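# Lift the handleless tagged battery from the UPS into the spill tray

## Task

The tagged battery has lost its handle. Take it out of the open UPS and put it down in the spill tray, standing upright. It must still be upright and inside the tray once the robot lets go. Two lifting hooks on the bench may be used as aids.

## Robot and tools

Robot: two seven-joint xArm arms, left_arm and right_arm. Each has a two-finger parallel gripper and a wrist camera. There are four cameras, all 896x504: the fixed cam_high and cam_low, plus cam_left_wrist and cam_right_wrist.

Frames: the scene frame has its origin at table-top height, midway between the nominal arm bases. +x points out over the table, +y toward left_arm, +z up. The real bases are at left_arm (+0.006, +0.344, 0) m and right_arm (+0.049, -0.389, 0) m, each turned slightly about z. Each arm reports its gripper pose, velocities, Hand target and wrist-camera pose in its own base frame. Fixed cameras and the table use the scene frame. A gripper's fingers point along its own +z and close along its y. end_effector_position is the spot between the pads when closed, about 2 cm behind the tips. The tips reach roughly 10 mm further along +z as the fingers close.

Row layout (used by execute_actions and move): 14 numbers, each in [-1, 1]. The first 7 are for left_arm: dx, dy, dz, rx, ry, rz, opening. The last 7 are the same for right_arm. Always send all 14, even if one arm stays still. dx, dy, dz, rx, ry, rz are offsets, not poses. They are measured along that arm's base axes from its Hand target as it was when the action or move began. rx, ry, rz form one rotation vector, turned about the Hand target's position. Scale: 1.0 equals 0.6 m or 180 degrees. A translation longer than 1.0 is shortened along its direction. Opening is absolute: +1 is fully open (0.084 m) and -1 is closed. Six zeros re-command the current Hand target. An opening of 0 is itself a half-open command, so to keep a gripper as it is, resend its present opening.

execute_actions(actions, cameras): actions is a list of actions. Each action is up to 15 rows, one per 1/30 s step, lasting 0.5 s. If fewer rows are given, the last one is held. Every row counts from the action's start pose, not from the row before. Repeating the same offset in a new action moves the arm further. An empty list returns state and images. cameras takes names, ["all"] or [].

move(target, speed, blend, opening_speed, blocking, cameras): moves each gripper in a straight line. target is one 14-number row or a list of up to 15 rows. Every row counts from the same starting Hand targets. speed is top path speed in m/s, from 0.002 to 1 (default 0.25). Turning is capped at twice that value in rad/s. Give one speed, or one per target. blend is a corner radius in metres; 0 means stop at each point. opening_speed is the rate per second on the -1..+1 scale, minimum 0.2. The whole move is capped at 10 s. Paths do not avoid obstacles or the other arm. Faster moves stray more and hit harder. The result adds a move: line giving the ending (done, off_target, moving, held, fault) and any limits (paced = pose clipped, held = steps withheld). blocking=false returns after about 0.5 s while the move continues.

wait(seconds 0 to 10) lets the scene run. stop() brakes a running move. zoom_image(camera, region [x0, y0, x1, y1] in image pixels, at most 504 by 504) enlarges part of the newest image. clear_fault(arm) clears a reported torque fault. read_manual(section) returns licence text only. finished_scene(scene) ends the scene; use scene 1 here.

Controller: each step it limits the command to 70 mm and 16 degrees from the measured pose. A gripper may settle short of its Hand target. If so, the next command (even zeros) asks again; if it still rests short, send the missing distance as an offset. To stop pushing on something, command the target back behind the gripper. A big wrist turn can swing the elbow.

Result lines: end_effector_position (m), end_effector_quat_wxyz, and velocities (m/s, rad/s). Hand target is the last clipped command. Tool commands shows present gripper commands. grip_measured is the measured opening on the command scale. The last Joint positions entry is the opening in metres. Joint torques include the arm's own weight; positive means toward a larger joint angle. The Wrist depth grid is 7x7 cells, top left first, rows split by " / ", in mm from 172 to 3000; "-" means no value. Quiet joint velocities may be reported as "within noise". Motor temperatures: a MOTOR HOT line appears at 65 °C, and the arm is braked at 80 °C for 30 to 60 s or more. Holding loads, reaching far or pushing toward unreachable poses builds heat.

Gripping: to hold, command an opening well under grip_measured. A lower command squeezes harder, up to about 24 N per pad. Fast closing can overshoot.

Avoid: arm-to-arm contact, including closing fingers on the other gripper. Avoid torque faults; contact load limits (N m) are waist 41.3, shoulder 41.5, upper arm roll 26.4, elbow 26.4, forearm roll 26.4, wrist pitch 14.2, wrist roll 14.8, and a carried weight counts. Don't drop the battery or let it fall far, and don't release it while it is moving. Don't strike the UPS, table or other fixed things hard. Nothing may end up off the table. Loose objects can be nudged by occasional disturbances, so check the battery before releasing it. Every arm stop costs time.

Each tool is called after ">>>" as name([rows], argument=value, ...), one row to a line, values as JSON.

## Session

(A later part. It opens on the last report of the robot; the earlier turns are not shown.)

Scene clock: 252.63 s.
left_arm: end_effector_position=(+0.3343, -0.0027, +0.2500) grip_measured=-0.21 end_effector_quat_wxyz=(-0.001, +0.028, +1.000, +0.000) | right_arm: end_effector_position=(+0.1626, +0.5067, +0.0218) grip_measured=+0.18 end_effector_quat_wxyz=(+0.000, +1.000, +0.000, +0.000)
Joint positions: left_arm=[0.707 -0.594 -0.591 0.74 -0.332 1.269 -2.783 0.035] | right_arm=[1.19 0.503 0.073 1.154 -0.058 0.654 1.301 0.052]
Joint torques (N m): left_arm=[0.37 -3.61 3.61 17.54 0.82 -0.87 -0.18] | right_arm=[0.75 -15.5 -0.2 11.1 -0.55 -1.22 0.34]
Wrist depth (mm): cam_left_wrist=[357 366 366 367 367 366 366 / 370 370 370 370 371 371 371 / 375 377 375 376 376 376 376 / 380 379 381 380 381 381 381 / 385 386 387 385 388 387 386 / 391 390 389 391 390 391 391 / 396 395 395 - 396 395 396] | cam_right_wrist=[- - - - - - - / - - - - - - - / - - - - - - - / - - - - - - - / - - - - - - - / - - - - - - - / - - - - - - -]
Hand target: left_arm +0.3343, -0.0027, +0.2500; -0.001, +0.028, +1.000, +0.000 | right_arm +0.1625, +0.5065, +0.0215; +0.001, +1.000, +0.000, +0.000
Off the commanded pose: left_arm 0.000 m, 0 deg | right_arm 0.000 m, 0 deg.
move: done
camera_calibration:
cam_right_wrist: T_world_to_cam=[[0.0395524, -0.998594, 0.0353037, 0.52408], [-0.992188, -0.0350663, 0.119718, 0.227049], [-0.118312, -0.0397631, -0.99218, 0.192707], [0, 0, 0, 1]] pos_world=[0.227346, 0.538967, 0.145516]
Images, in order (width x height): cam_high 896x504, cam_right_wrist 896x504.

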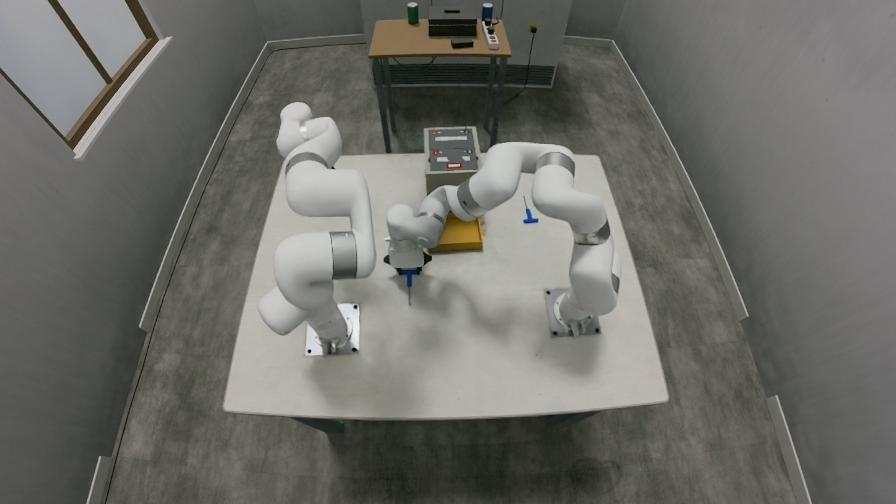

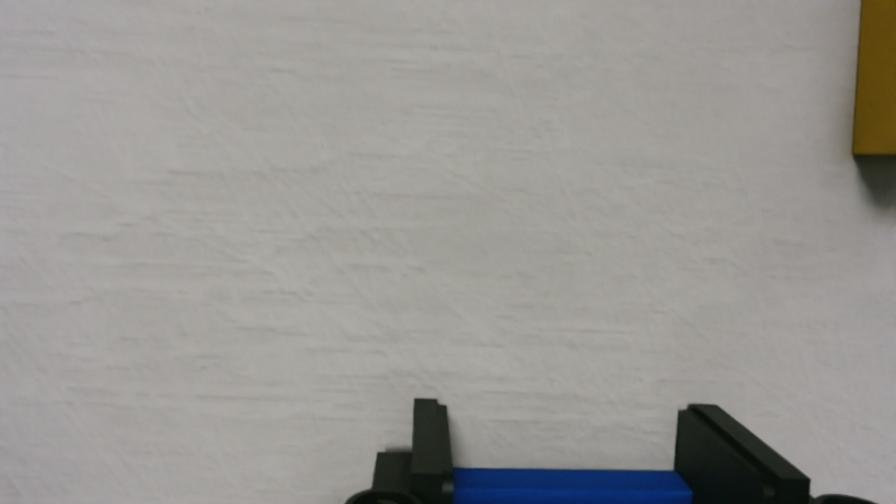

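>>> move([
  [0, 0, 0, 0, 0, 0, -0.2, 0, 0, 0, 0, 0, 0, 0.7],
  [0, 0, 0, 0, 0, 0, -0.2, 0, 0, 0.2, 0, 0, 0, 0.7],
  [-0.05, -0.05, 0, 0, 0, 0, -0.2, 0.15, -0.35, 0.22, 0, 0, 0, 0.7],
  [-0.2967, -0.3843, -0.25, 0, 0, 0.005, -0.2, 0.3518, -0.6977, 0.18, 0, 0, 0.0267, 0.7],
  [-0.2967, -0.3843, -0.3333, 0, 0, 0.005, -0.2, 0.3518, -0.6977, 0.0475, 0, 0, 0.0267, -0.2],
], speed=[0.1, 0.2, 0.35, 0.35, 0.2], blend=[0, 0.02, 0.04, 0.02, 0], opening_speed=2, cameras=["cam_left_wrist", "cam_right_wrist"])

Scene clock: 277.70 s.
left_arm: end_effector_position=(+0.1563, -0.2333, +0.0500) grip_measured=-0.21 end_effector_quat_wxyz=(-0.001, +0.020, +1.000, +0.000) | right_arm: end_effector_position=(+0.3736, +0.0879, +0.0500) grip_measured=-0.21 end_effector_quat_wxyz=(+0.001, +0.999, +0.042, +0.000)
Joint positions: left_arm=[0.212 -0.911 -1.367 0.333 -1.144 1.018 -3.275 0.035] | right_arm=[0.716 0.057 -0.479 0.584 0.048 0.535 0.112 0.035]
Joint torques (N m): left_arm=[0.5 8.98 6.7 9.11 -0.92 -1.56 0.29] | right_arm=[-1.33 -13.72 -0.33 15.88 0.89 -1.44 -0.41]
Wrist depth (mm): cam_left_wrist=[173 173 173 173 172 173 173 / 174 174 174 174 174 174 174 / 177 177 177 177 177 177 176 / 179 179 179 179 179 179 179 / 182 182 182 182 180 182 181 / 184 184 184 183 174 184 184 / 186 186 185 - 176 - 186] | cam_right_wrist=[- - - - - - 172 / - - - - - 173 174 / - - - 173 174 175 177 / - 172 173 174 176 177 179 / 173 174 175 177 178 180 181 / 175 176 178 179 181 183 184 / 177 178 179 182 173 185 186]
Hand target: left_arm +0.1563, -0.2333, +0.0500; -0.001, +0.020, +1.000, +0.000 | right_arm +0.3736, +0.0879, +0.0500; +0.001, +0.999, +0.042, +0.000
Off the commanded pose: left_arm 0.000 m, 0 deg | right_arm 0.000 m, 0 deg.
move: done
camera_calibration:
cam_left_wrist: T_world_to_cam=[[0.0234091, 0.999711, 0.00547413, 0.259962], [0.993523, -0.0238725, 0.111099, -0.119336], [0.111198, 0.00283795, -0.993794, 0.170709], [0, 0, 0, 1]] pos_world=[0.0934947, -0.26322, 0.181485]
cam_right_wrist: T_world_to_cam=[[0.123063, -0.991749, 0.0358996, 0.064693], [-0.985741, -0.117974, 0.119985, 0.423221], [-0.11476, -0.0501534, -0.992126, 0.228619], [0, 0, 0, 1]] pos_world=[0.435462, 0.125554, 0.173716]
Images, in order (width x height): cam_left_wrist 896x504, cam_right_wrist 896x504.

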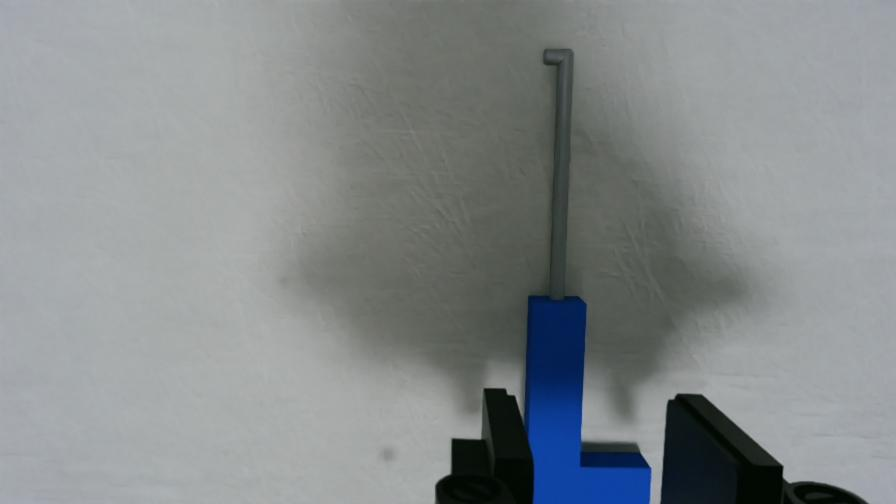

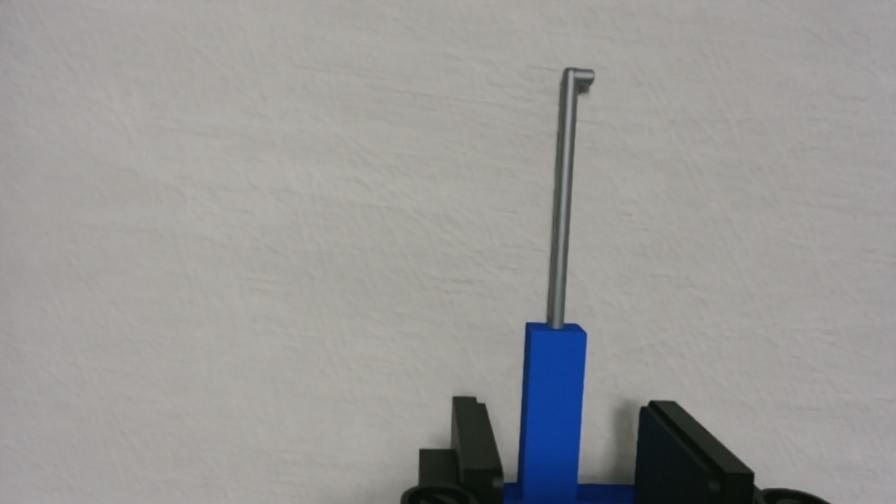

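>>> move([
  [-0.0167, 0.0007, -0.0458, 0, 0, 0, -0.2, 0.0078, -0.0035, -0.0458, 0, 0, 0, -0.2],
  [-0.0167, 0.0007, -0.0458, 0, 0, 0, -1, 0.0078, -0.0035, -0.0458, 0, 0, 0, -1],
  [-0.0167, 0.0007, 0.15, 0, 0, 0, -1, 0.0078, -0.0035, 0.15, 0, 0, 0, -1],
], speed=[0.12, 0.12, 0.3], cameras=["cam_left_wrist", "cam_right_wrist"])

Scene clock: 327.77 s.
left_arm: end_effector_position=(+0.1463, -0.2329, +0.1400) grip_measured=-0.69 end_effector_quat_wxyz=(-0.001, +0.020, +1.000, +0.000) | right_arm: end_effector_position=(+0.3783, +0.0858, +0.1400) grip_measured=-0.69 end_effector_quat_wxyz=(+0.001, +0.999, +0.042, +0.000)
Joint positions: left_arm=[0.053 -1.054 -0.995 0.396 -0.861 1.297 -3.392 0.014] | right_arm=[0.707 -0.175 -0.478 0.679 -0.11 0.838 0.225 0.014]
Joint torques (N m): left_arm=[-0.44 4.69 7.78 13.07 0.77 -0.88 -0.2] | right_arm=[0.11 -13.64 1.45 19.3 -0.46 -1.27 0.29]
Wrist depth (mm): cam_left_wrist=[259 259 259 259 259 259 259 / 262 262 262 263 262 262 262 / 266 267 266 266 266 265 266 / 270 270 269 270 269 269 270 / 274 274 273 274 274 273 273 / 277 277 277 - - 277 276 / 281 280 279 - - 280 280] | cam_right_wrist=[248 251 253 255 257 259 261 / 252 253 256 258 261 262 264 / 255 257 260 262 264 266 268 / 258 260 263 265 267 269 272 / 262 264 266 269 270 273 275 / 265 268 270 - 274 278 279 / 268 271 - - - 281 283]
Hand target: left_arm +0.1463, -0.2329, +0.1400; -0.001, +0.020, +1.000, +0.000 | right_arm +0.3783, +0.0858, +0.1400; +0.001, +0.999, +0.042, +0.000
Off the commanded pose: left_arm 0.000 m, 0 deg | right_arm 0.000 m, 0 deg.
move: done
camera_calibration:
cam_left_wrist: T_world_to_cam=[[0.02341, 0.999711, 0.00547181, 0.259204], [0.993534, -0.0238729, 0.111, -0.119362], [0.111099, 0.00283791, -0.993805, 0.261272], [0, 0, 0, 1]] pos_world=[0.083495, -0.26272, 0.271485]
cam_right_wrist: T_world_to_cam=[[0.123063, -0.991749, 0.0358996, 0.0588132], [-0.985741, -0.117974, 0.119985, 0.416709], [-0.11476, -0.0501534, -0.992126, 0.318333], [0, 0, 0, 1]] pos_world=[0.440062, 0.123454, 0.263716]
Images, in order (width x height): cam_left_wrist 896x504, cam_right_wrist 896x504.

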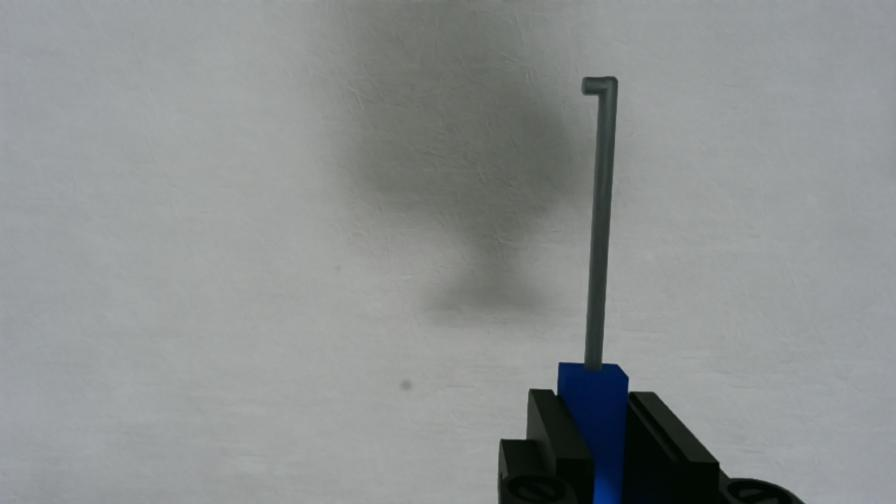

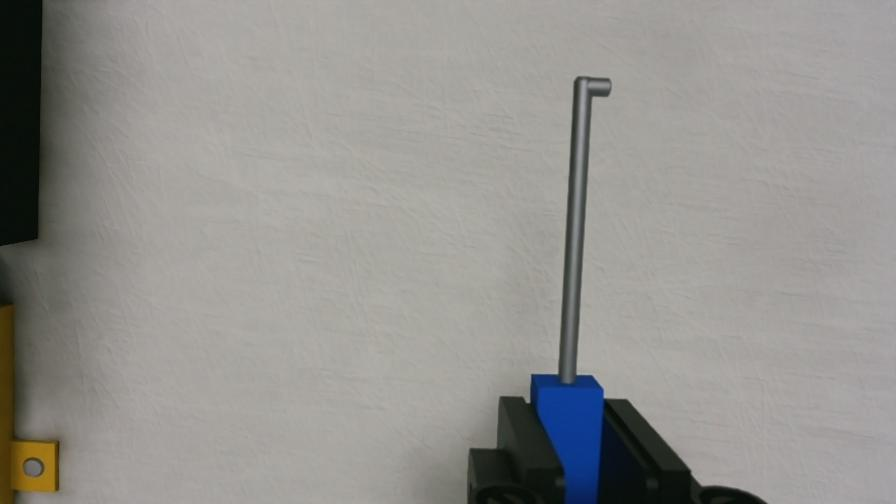

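>>> move([
  [0.3395, 0.1382, 0.3667, -0.198, -0.186, -0.1905, -1, 0.0862, 0.107, 0.3667, 0.1838, 0.2035, -0.2002, -1],
  [0.5343, -0.0618, 0.3167, -0.3961, -0.372, -0.3809, -1, 0.13, 0.232, 0.3167, 0.3675, 0.4069, -0.4004, -1],
  [0.5343, -0.1243, 0.275, -0.3961, -0.372, -0.3809, -1, 0.13, 0.2912, 0.2717, 0.3675, 0.4069, -0.4004, -1],
], speed=[0.45, 0.4, 0.15], blend=[0.05, 0.01, 0], cameras=["all"])

>>> zoom_image(camera="cam_low", region=[460, 50, 530, 95])

>>> zoom_image(camera="cam_low", region=[580, 50, 650, 95])

>>> zoom_image(camera="cam_left_wrist", region=[540, 0, 700, 100])

>>> zoom_image(camera="cam_right_wrist", region=[520, 0, 680, 100])

Scene clock: 341.37 s.
left_arm: end_effector_position=(+0.4668, -0.3074, +0.3051) grip_measured=-0.69 end_effector_quat_wxyz=(+0.494, +0.506, +0.495, -0.505) | right_arm: end_effector_position=(+0.4563, +0.2604, +0.3030) grip_measured=-0.69 end_effector_quat_wxyz=(+0.495, -0.505, +0.495, +0.505)
Joint positions: left_arm=[-0.136 0.239 0.006 1.046 -1.645 1.492 -0.804 0.014] | right_arm=[0.568 0.239 -0.591 0.988 1.645 1.685 0.791 0.014]
Joint torques (N m): left_arm=[-1.05 -28.46 -1.06 16.56 -2.95 0.83 0.33] | right_arm=[0.52 -18.92 -1.96 18.01 3.21 0.99 -0.47]
Wrist depth (mm): cam_left_wrist=[1951 1957 - 213 209 203 201 / 1979 2020 2044 2008 2044 2050 2068 / 2026 1991 2014 2002 2056 2062 2087 / 2008 2008 548 369 2080 2080 2138 / 2044 2074 544 300 2125 2151 2132 / 2099 2080 535 2119 2099 2165 2151 / 545 619 - - - 2158 2185] | cam_right_wrist=[195 186 184 178 - - 2138 / 1974 1985 298 2032 2062 2132 2138 / 2026 2032 2068 2106 2138 2172 2199 / 2026 2044 2074 408 2178 2199 721 / 2044 2106 2080 301 2192 2220 700 / 2074 2099 - 302 2138 2286 2228 / 2119 - - - - 578 637]
Hand target: left_arm +0.4668, -0.3075, +0.3050; +0.494, +0.506, +0.495, -0.505 | right_arm +0.4563, +0.2605, +0.3030; +0.495, -0.505, +0.495, +0.505
Off the commanded pose: left_arm 0.000 m, 0 deg | right_arm 0.000 m, 0 deg.
move: done
camera_calibration:
cam_left_wrist: T_world_to_cam=[[0.999714, -0.0174412, -0.0163855, -0.436488], [0.0182204, 0.110854, 0.99367, -0.230562], [-0.0155144, -0.993684, 0.11114, -0.194412], [0, 0, 0, 1]] pos_world=[0.437547, -0.175238, 0.243558]
cam_right_wrist: T_world_to_cam=[[-0.997781, -0.0536229, -0.0394665, 0.506497], [-0.0327785, -0.120333, 0.992192, -0.203786], [-0.0579533, 0.991284, 0.118308, -0.135825], [0, 0, 0, 1]] pos_world=[0.490822, 0.137279, 0.238254]

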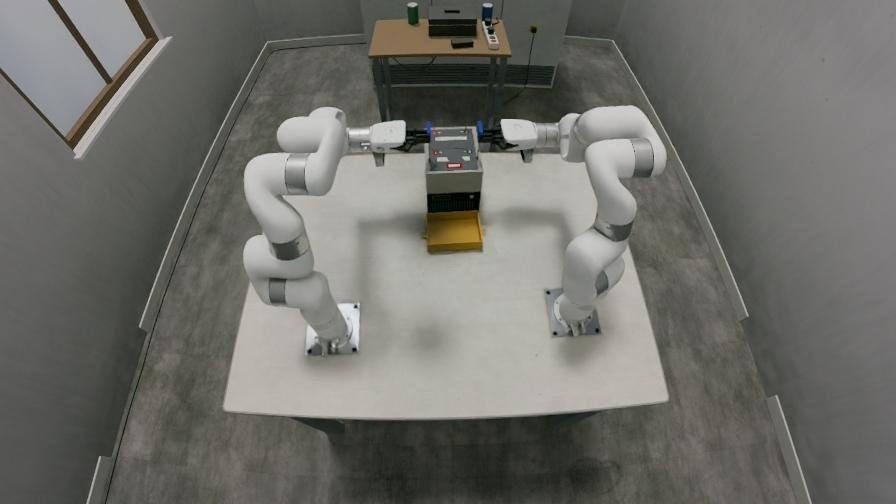

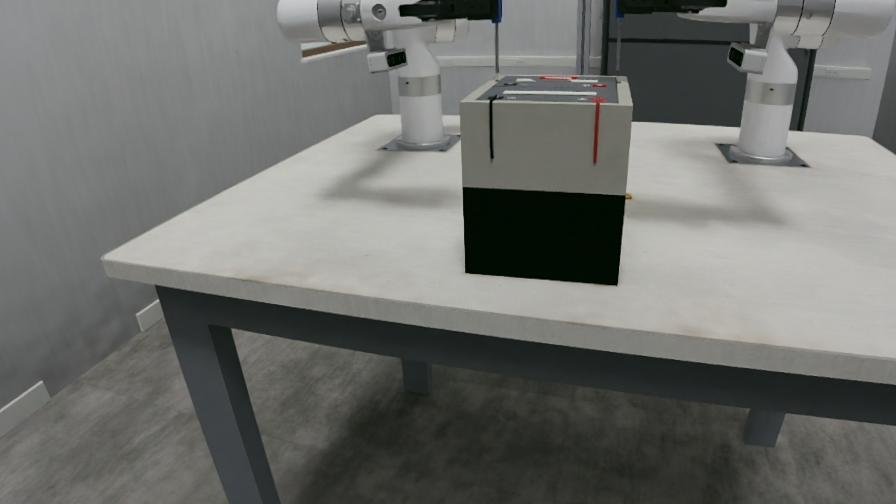

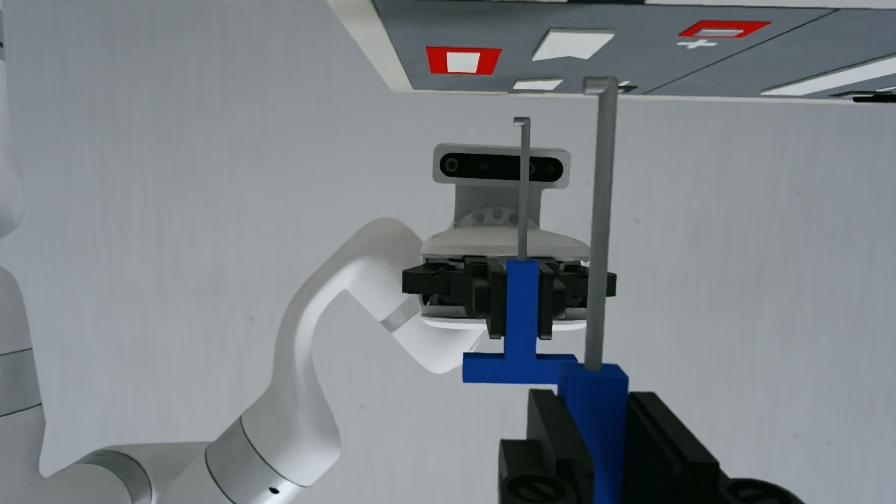

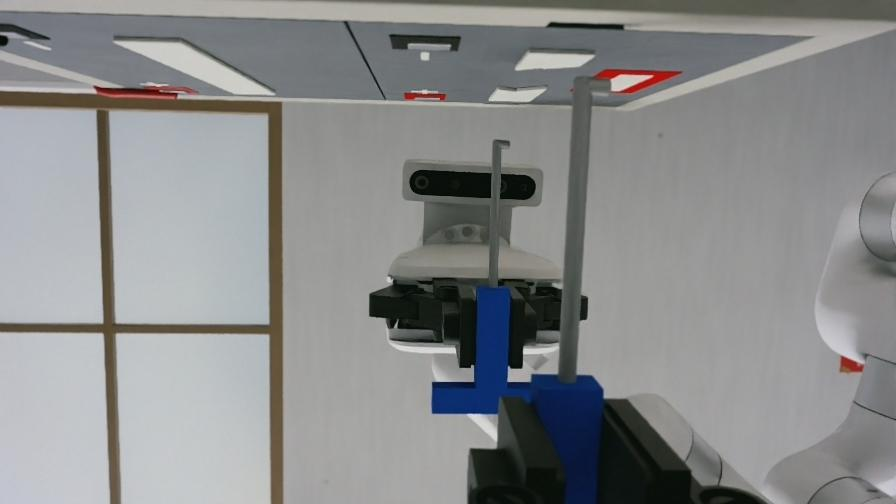

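Scaled by 7.200 from the camera's 896x504 image, which has a finer 1280x720 frame.

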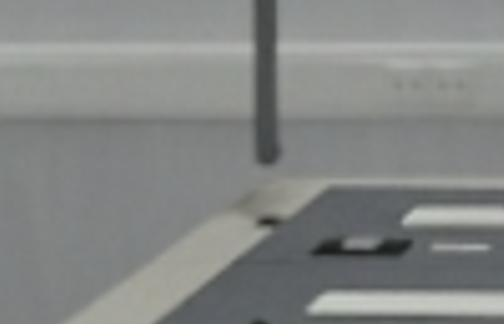

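Scaled by 7.200 from the camera's 896x504 image, which has a finer 1280x720 frame.

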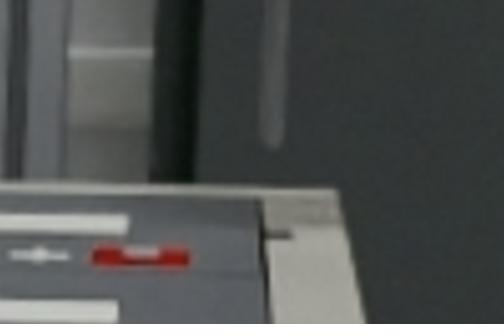

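Scaled by 3.150 from the camera's 896x504 image, which has a finer 1280x720 frame.

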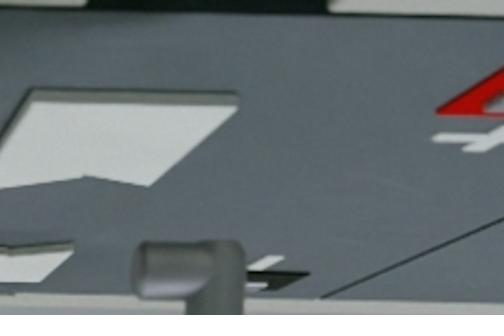

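Scaled by 3.150 from the camera's 896x504 image, which has a finer 1280x720 frame.

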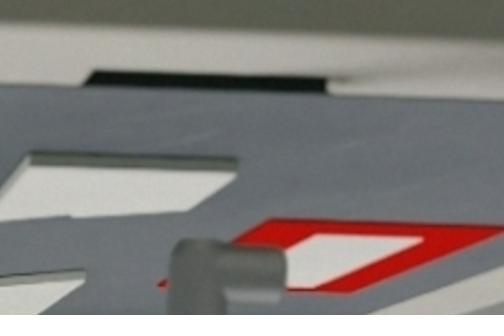

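>>> move(target=[0.0025, 0.0007, -0.0242, 0, 0, 0, -1, 0.002, 0.0005, -0.0175, 0, 0, 0, -1], speed=0.1, cameras=["cam_low", "cam_left_wrist", "cam_right_wrist"])

>>> zoom_image(camera="cam_low", region=[470, 60, 520, 92])

>>> zoom_image(camera="cam_low", region=[595, 60, 645, 92])

>>> zoom_image(camera="cam_left_wrist", region=[540, 0, 700, 100])

>>> zoom_image(camera="cam_right_wrist", region=[520, 0, 680, 100])

Scene clock: 354.37 s.
left_arm: end_effector_position=(+0.4683, -0.3071, +0.2906) grip_measured=-0.69 end_effector_quat_wxyz=(+0.494, +0.506, +0.495, -0.505) | right_arm: end_effector_position=(+0.4575, +0.2608, +0.2925) grip_measured=-0.69 end_effector_quat_wxyz=(+0.495, -0.505, +0.495, +0.505)
Joint positions: left_arm=[-0.135 0.271 0.007 1.048 -1.646 1.496 -0.774 0.014] | right_arm=[0.563 0.267 -0.588 0.989 1.653 1.696 0.769 0.014]
Joint torques (N m): left_arm=[0.2 -28.63 -0.18 16.25 -2.84 1.49 0.2] | right_arm=[-1.4 -19.12 -2.22 17.82 3.08 1.29 -0.41]
Wrist depth (mm): cam_left_wrist=[- - - - - - - / 1962 2008 - 214 267 195 234 / 2026 2038 2026 2026 2080 2093 2087 / 2008 2032 2020 370 2093 2093 2099 / 2026 2038 537 306 2087 2106 2119 / 2080 2087 530 2132 2158 2145 2172 / 579 636 - - - 2185 2172] | cam_right_wrist=[- - - - - - - / 213 266 274 263 248 242 2119 / 1985 2038 2068 2099 2151 2145 2172 / 2044 2062 2099 386 2112 2172 711 / 2044 2068 - 301 2145 2206 685 / 2038 2106 - 299 2192 2249 2264 / 2106 - - - - 583 632]
Hand target: left_arm +0.4683, -0.3071, +0.2905; +0.494, +0.506, +0.495, -0.505 | right_arm +0.4575, +0.2608, +0.2925; +0.495, -0.505, +0.495, +0.505
Off the commanded pose: left_arm 0.000 m, 0 deg | right_arm 0.000 m, 0 deg.
move: done
camera_calibration:
cam_left_wrist: T_world_to_cam=[[0.999714, -0.0174412, -0.0163855, -0.43822], [0.0182204, 0.110854, 0.99367, -0.216215], [-0.0155144, -0.993684, 0.11114, -0.192479], [0, 0, 0, 1]] pos_world=[0.439047, -0.174938, 0.229058]
cam_right_wrist: T_world_to_cam=[[-0.997781, -0.0536229, -0.0394665, 0.507296], [-0.0327785, -0.120333, 0.992192, -0.193292], [-0.0579533, 0.991284, 0.118308, -0.13481], [0, 0, 0, 1]] pos_world=[0.492022, 0.137579, 0.227754]
Images, in order (width x height): cam_low 896x504, cam_left_wrist 896x504, cam_right_wrist 896x504.

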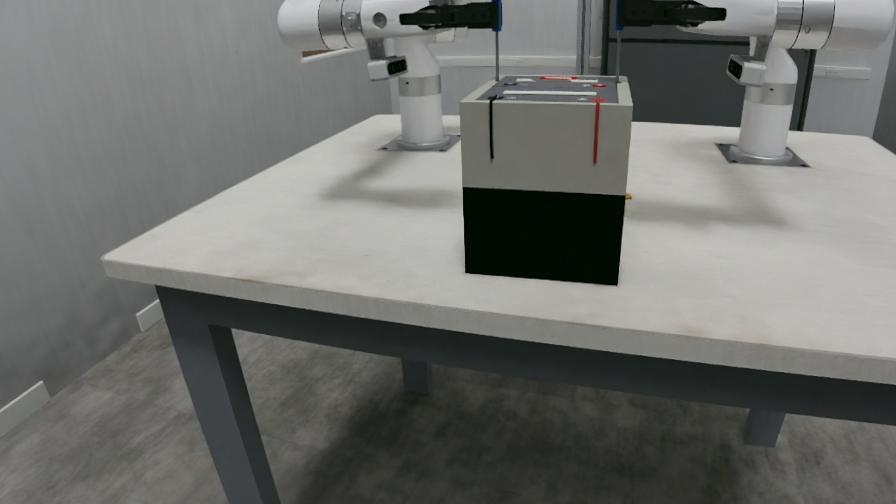

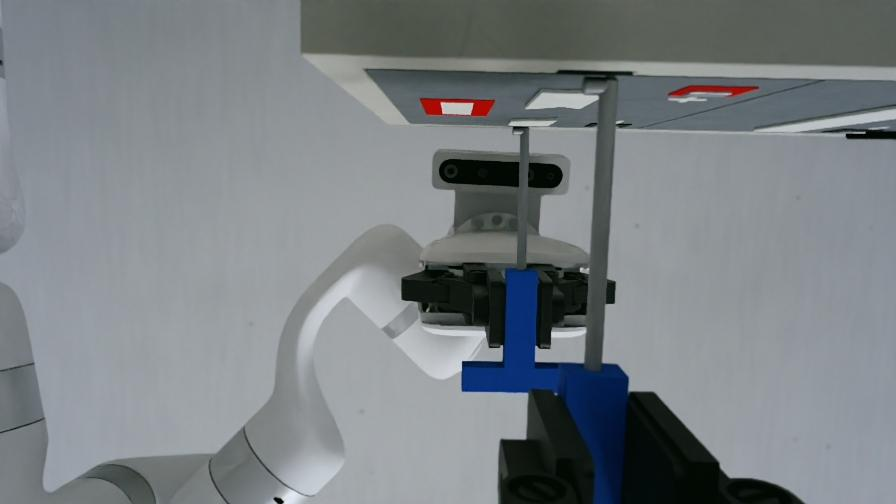

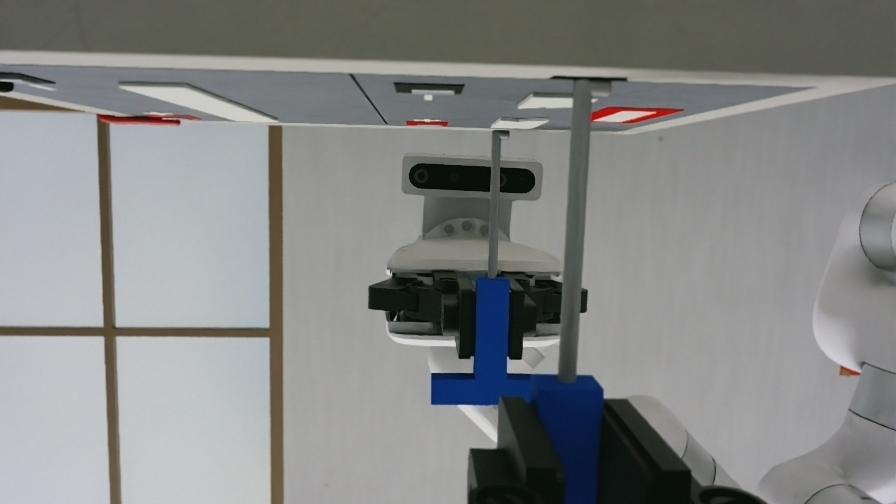

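Scaled by 10.080 from the camera's 896x504 image, which has a finer 1280x720 frame.

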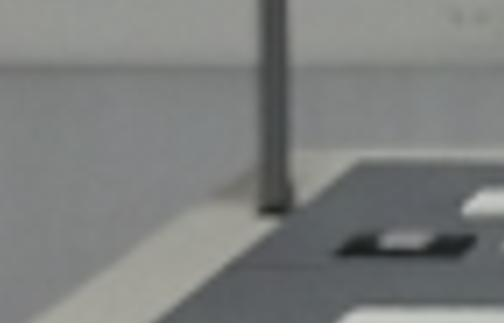

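Scaled by 10.080 from the camera's 896x504 image, which has a finer 1280x720 frame.

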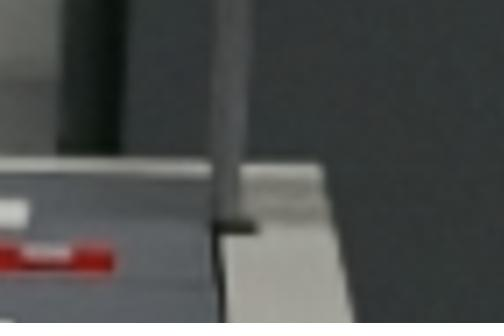

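Scaled by 3.150 from the camera's 896x504 image, which has a finer 1280x720 frame.

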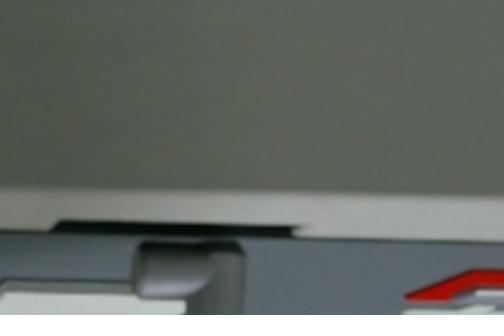

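Scaled by 3.150 from the camera's 896x504 image, which has a finer 1280x720 frame.

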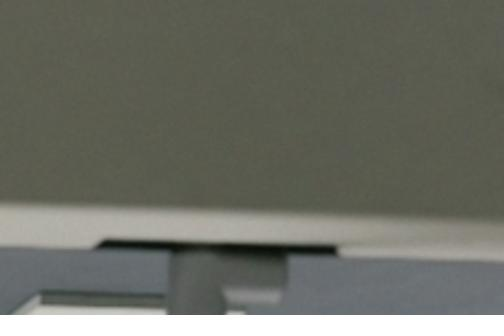

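>>> move([
  [0, 0.0013, 0, 0, 0, 0, -1, 0, -0.0004, 0, 0, 0, 0, -1],
  [0, 0.0013, -0.0133, 0, 0, 0, -1, 0, -0.0004, -0.0133, 0, 0, 0, -1],
], speed=0.04, blend=0.0005, cameras=["cam_low", "cam_left_wrist", "cam_right_wrist"])

>>> zoom_image(camera="cam_low", region=[595, 60, 645, 92])

Scene clock: 362.03 s.
left_arm: end_effector_position=(+0.4683, -0.3063, +0.2826) grip_measured=-0.69 end_effector_quat_wxyz=(+0.494, +0.506, +0.495, -0.505) | right_arm: end_effector_position=(+0.4575, +0.2605, +0.2845) grip_measured=-0.69 end_effector_quat_wxyz=(+0.495, -0.505, +0.495, +0.505)
Joint positions: left_arm=[-0.134 0.286 0.007 1.046 -1.646 1.499 -0.757 0.014] | right_arm=[0.559 0.285 -0.586 0.988 1.658 1.704 0.752 0.014]
Joint torques (N m): left_arm=[0.25 -28.89 -0.57 15.31 -2.82 1.43 0.34] | right_arm=[-1.36 -18.84 -2.32 16.82 3.15 1.31 -0.31]
Wrist depth (mm): cam_left_wrist=[- - - - - - - / 1968 - - 191 - - - / 1985 1996 2056 2056 2038 2074 2112 / 2020 2056 2038 372 2093 2099 2125 / 2050 2080 541 307 2125 2112 2112 / 2080 2080 532 2106 2112 2172 2151 / 589 641 - - - 2192 2220] | cam_right_wrist=[- - - - - - - / - - 288 - - - - / 1996 2032 2087 2074 2138 2158 2145 / 2032 2026 2068 387 2158 2132 711 / 2050 2099 - 303 2165 2220 692 / 2062 2093 - 299 2199 2213 2213 / 2074 - - - - 591 633]
Hand target: left_arm +0.4683, -0.3063, +0.2825; +0.494, +0.506, +0.495, -0.505 | right_arm +0.4575, +0.2605, +0.2845; +0.495, -0.505, +0.495, +0.505
Off the commanded pose: left_arm 0.000 m, 0 deg | right_arm 0.000 m, 0 deg.
move: done; blend cut to 0.0004 m at target 1
camera_calibration:
cam_left_wrist: T_world_to_cam=[[0.999714, -0.0174412, -0.0163855, -0.438337], [0.0182204, 0.110854, 0.99367, -0.208354], [-0.0155144, -0.993684, 0.11114, -0.190795], [0, 0, 0, 1]] pos_world=[0.439047, -0.174138, 0.221058]
cam_right_wrist: T_world_to_cam=[[-0.997781, -0.0536229, -0.0394665, 0.506973], [-0.0327785, -0.120333, 0.992192, -0.185478], [-0.0579533, 0.991284, 0.118308, -0.133678], [0, 0, 0, 1]] pos_world=[0.492022, 0.137379, 0.219854]
Images, in order (width x height): cam_low 896x504, cam_left_wrist 896x504, cam_right_wrist 896x504.

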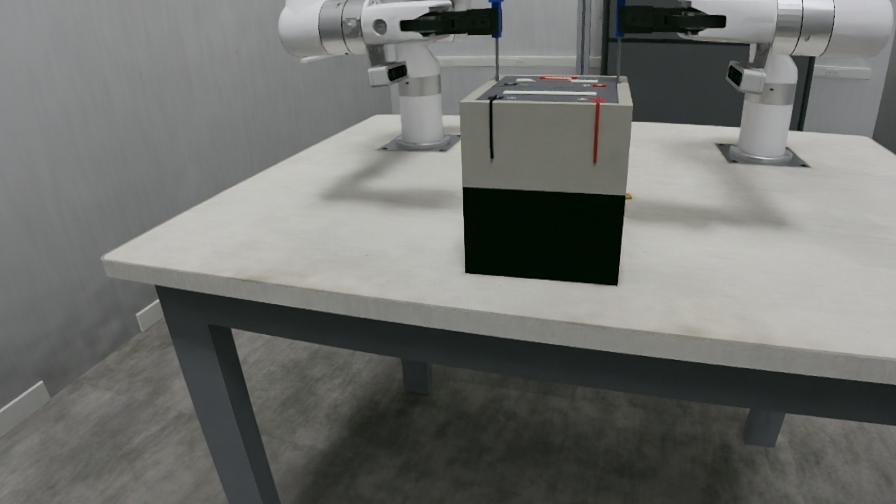

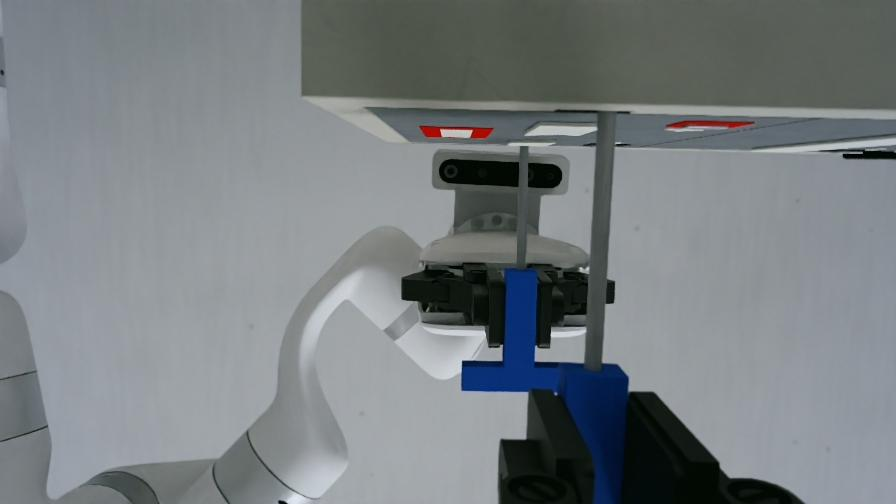

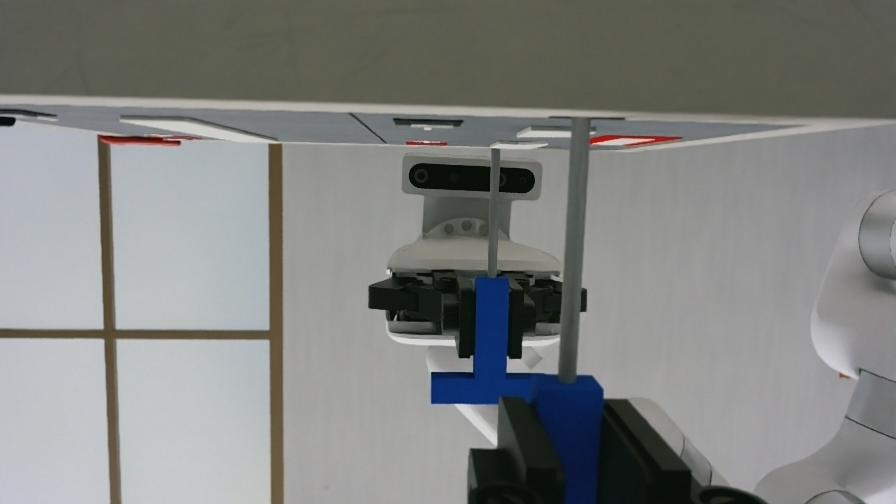

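Scaled by 10.080 from the camera's 896x504 image, which has a finer 1280x720 frame.

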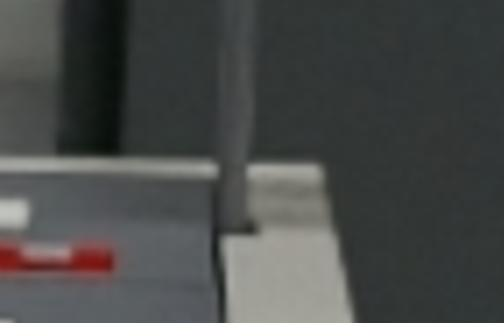

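>>> move([
  [0, 0, -0.0333, 0, 0, 0, -1, 0, 0, -0.0333, 0, 0, 0, -1],
  [-0.0108, -0.002, -0.0333, 0, 0, 0.125, -1, -0.0098, 0.002, -0.0333, 0, 0, -0.125, -1],
  [-0.0202, -0.0078, -0.0333, 0, 0, 0.25, -1, -0.0192, 0.008, -0.0333, 0, 0, -0.25, -1],
], speed=[0.06, 0.15, 0.15], blend=[0.001, 0.002, 0], cameras=["cam_low", "cam_left_wrist", "cam_right_wrist"])

Scene clock: 376.73 s.
left_arm: end_effector_position=(+0.4562, -0.3110, +0.2626) grip_measured=-0.69 end_effector_quat_wxyz=(+0.650, +0.278, +0.651, -0.278) | right_arm: end_effector_position=(+0.4460, +0.2653, +0.2645) grip_measured=-0.69 end_effector_quat_wxyz=(+0.651, -0.277, +0.651, +0.277)
Joint positions: left_arm=[-0.319 -0.059 -0.165 0.592 -2.742 0.961 -0.246 0.014] | right_arm=[0.779 -0.167 -0.408 0.495 2.613 0.963 0.25 0.014]
Joint torques (N m): left_arm=[-0.84 -21.47 -0.57 15.15 -1.33 1.29 0.41] | right_arm=[1.36 -13.61 1.73 17.67 0.87 1.59 -0.36]
Wrist depth (mm): cam_left_wrist=[191 - - - - - 213 / 194 - - - - - 219 / - - - - - 2158 1852 / 1767 2026 2510 2948 - 2213 1930 / 231 244 2364 - - 2228 1979 / 240 255 276 2986 - 2257 1979 / 1862 2020 - - - - 2816] | cam_right_wrist=[- 220 187 - - - - / - 221 188 - - - - / 1957 225 191 - - - - / 2044 - - 2863 2381 2087 1847 / 1996 - - 2874 2309 - 253 / 2056 - - 2923 2381 2099 250 / 2899 - - - - 2106 1862]
Hand target: left_arm +0.4562, -0.3110, +0.2626; +0.650, +0.278, +0.651, -0.277 | right_arm +0.4460, +0.2653, +0.2645; +0.651, -0.277, +0.651, +0.277
Off the commanded pose: left_arm 0.000 m, 0 deg | right_arm 0.000 m, 0 deg.
move: done
camera_calibration:
cam_left_wrist: T_world_to_cam=[[0.719247, 0.69456, -0.016439, -0.0772208], [-0.0654661, 0.0913114, 0.993668, -0.155641], [0.691663, -0.713617, 0.111146, -0.428906], [0, 0, 0, 1]] pos_world=[0.34201, -0.238228, 0.201057]
cam_right_wrist: T_world_to_cam=[[-0.743475, 0.667597, -0.0394838, 0.190197], [-0.108275, -0.0619003, 0.992192, -0.147262], [0.659941, 0.741945, 0.118306, -0.390784], [0, 0, 0, 1]] pos_world=[0.383356, 0.15385, 0.199854]
Images, in order (width x height): cam_low 896x504, cam_left_wrist 896x504, cam_right_wrist 896x504.

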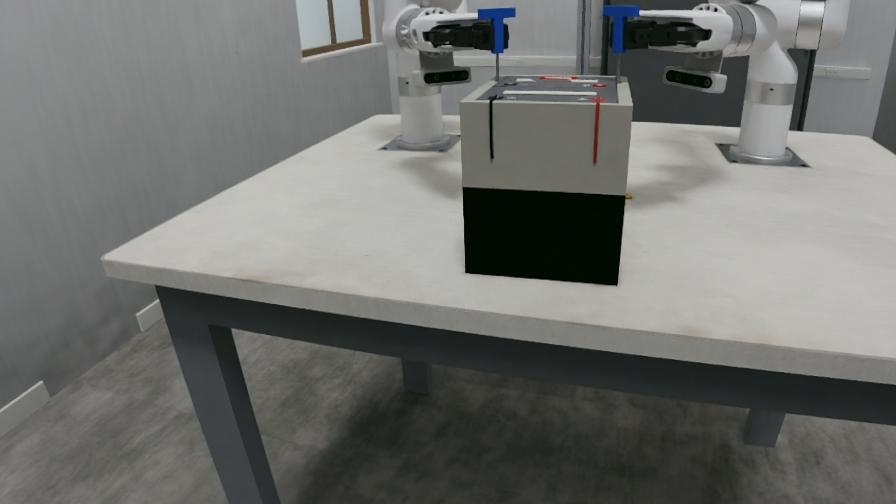

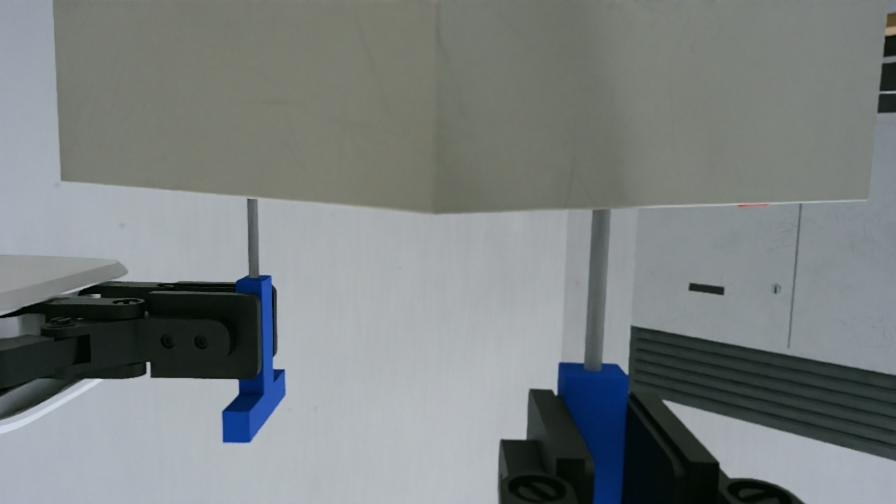

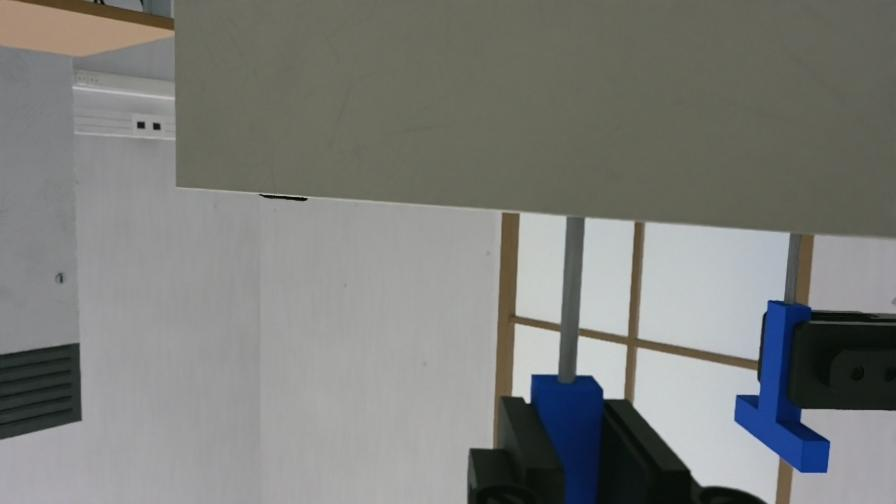

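>>> move([
  [-0.0065, -0.009, 0, 0, 0, 0.125, -1, -0.0063, 0.009, 0, 0, 0, -0.125, -1],
  [-0.0082, -0.0193, 0, 0, 0, 0.25, -1, -0.0083, 0.0192, 0, 0, 0, -0.25, -1],
  [-0.0082, -0.0193, 0.0167, 0, 0, 0.25, -1, -0.0083, 0.0192, 0.0167, 0, 0, -0.25, -1],
], speed=[0.15, 0.15, 0.03], blend=[0.002, 0.0005, 0], cameras=["cam_low", "cam_left_wrist", "cam_right_wrist"])

Scene clock: 386.83 s.
left_arm: end_effector_position=(+0.4513, -0.3226, +0.2725) grip_measured=-0.69 end_effector_quat_wxyz=(+0.706, +0.008, +0.708, -0.008) | right_arm: end_effector_position=(+0.4410, +0.2769, +0.2745) grip_measured=-0.69 end_effector_quat_wxyz=(+0.707, -0.007, +0.707, +0.007)
Joint positions: left_arm=[-0.531 0.056 -0.415 0.722 -4.168 1.2 0.575 0.014] | right_arm=[0.978 -0.077 -0.09 0.582 4.12 1.169 -0.537 0.014]
Joint torques (N m): left_arm=[-0.83 -36.31 -1.1 26.04 3.39 3.77 0.08] | right_arm=[0.02 -24.95 1.26 29.49 -3.36 4.49 -0.19]
Wrist depth (mm): cam_left_wrist=[- - - - - - 2948 / - - - - - - 2863 / - 2178 - 2220 2235 - 2899 / - 2228 2228 2220 - - 2851 / - 2249 2228 2264 - - 2923 / - - - - - - 2911 / - - - - - - 2863] | cam_right_wrist=[2973 - - - - - - / - - - - - - - / 2960 2185 2220 - - - - / - 2213 2220 2242 2286 - - / - 2213 2257 2279 2325 - - / - - 2325 2317 - - - / - - - - - - -]
Hand target: left_arm +0.4513, -0.3225, +0.2726; +0.706, +0.008, +0.708, -0.008 | right_arm +0.4410, +0.2769, +0.2745; +0.707, -0.007, +0.707, +0.007
Off the commanded pose: left_arm 0.000 m, 0 deg | right_arm 0.000 m, 0 deg.
move: done
camera_calibration:
cam_left_wrist: T_world_to_cam=[[0.0174399, 0.999714, -0.0163875, 0.349643], [-0.110755, 0.0182208, 0.993681, -0.167868], [0.993695, -0.0155147, 0.111041, -0.34601], [0, 0, 0, 1]] pos_world=[0.319138, -0.351853, 0.210958]
cam_right_wrist: T_world_to_cam=[[-0.0536229, 0.997781, -0.0394665, -0.216417], [-0.120333, 0.0327785, 0.992192, -0.177806], [0.991284, 0.0579533, 0.118308, -0.353965], [0, 0, 0, 1]] pos_world=[0.317879, 0.242278, 0.209754]
Images, in order (width x height): cam_low 896x504, cam_left_wrist 896x504, cam_right_wrist 896x504.

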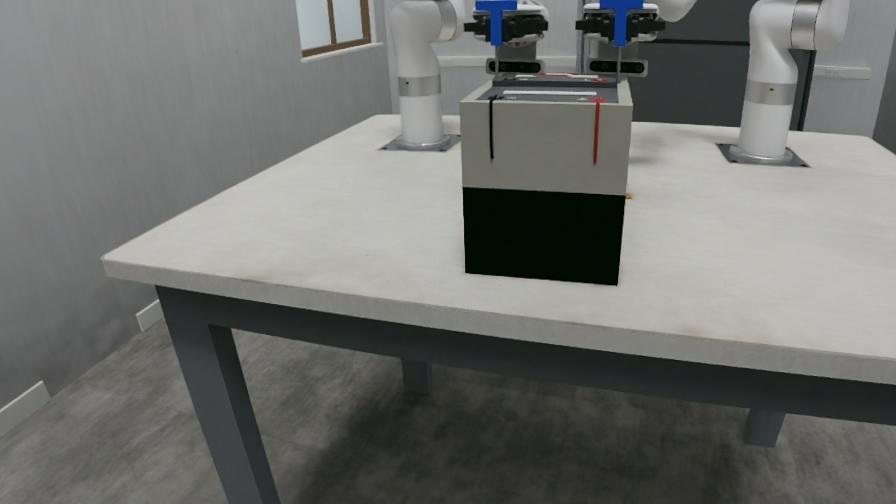

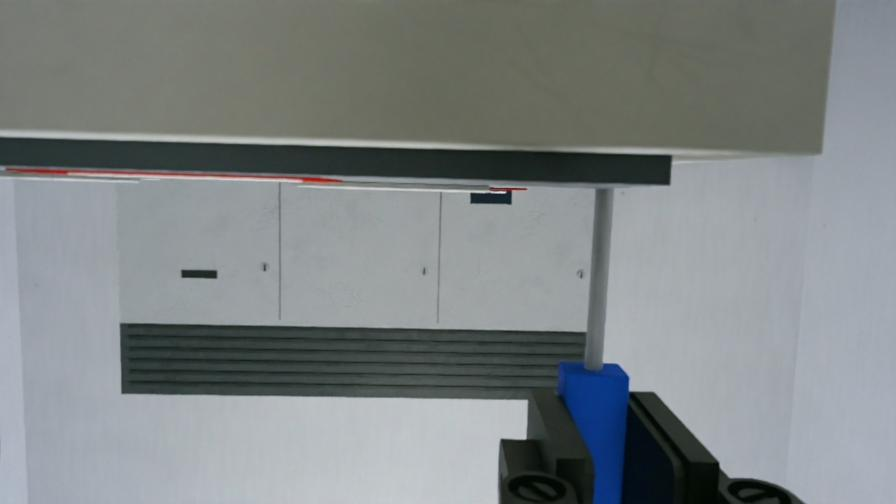

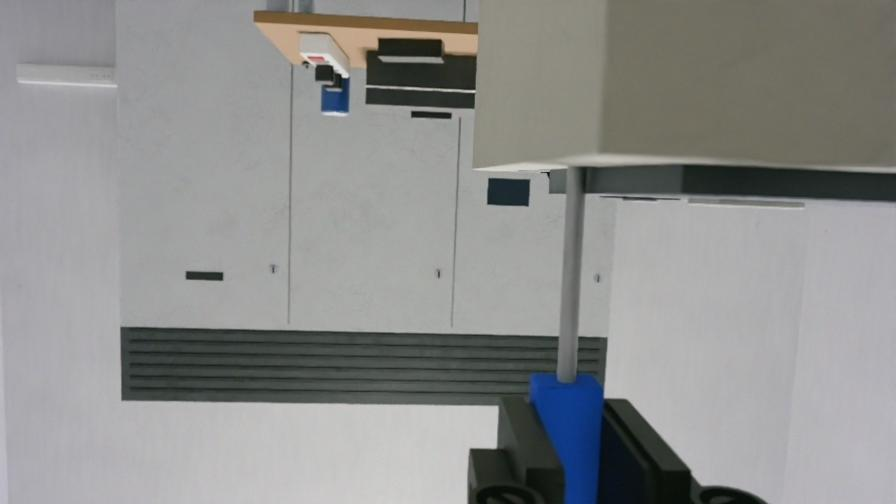

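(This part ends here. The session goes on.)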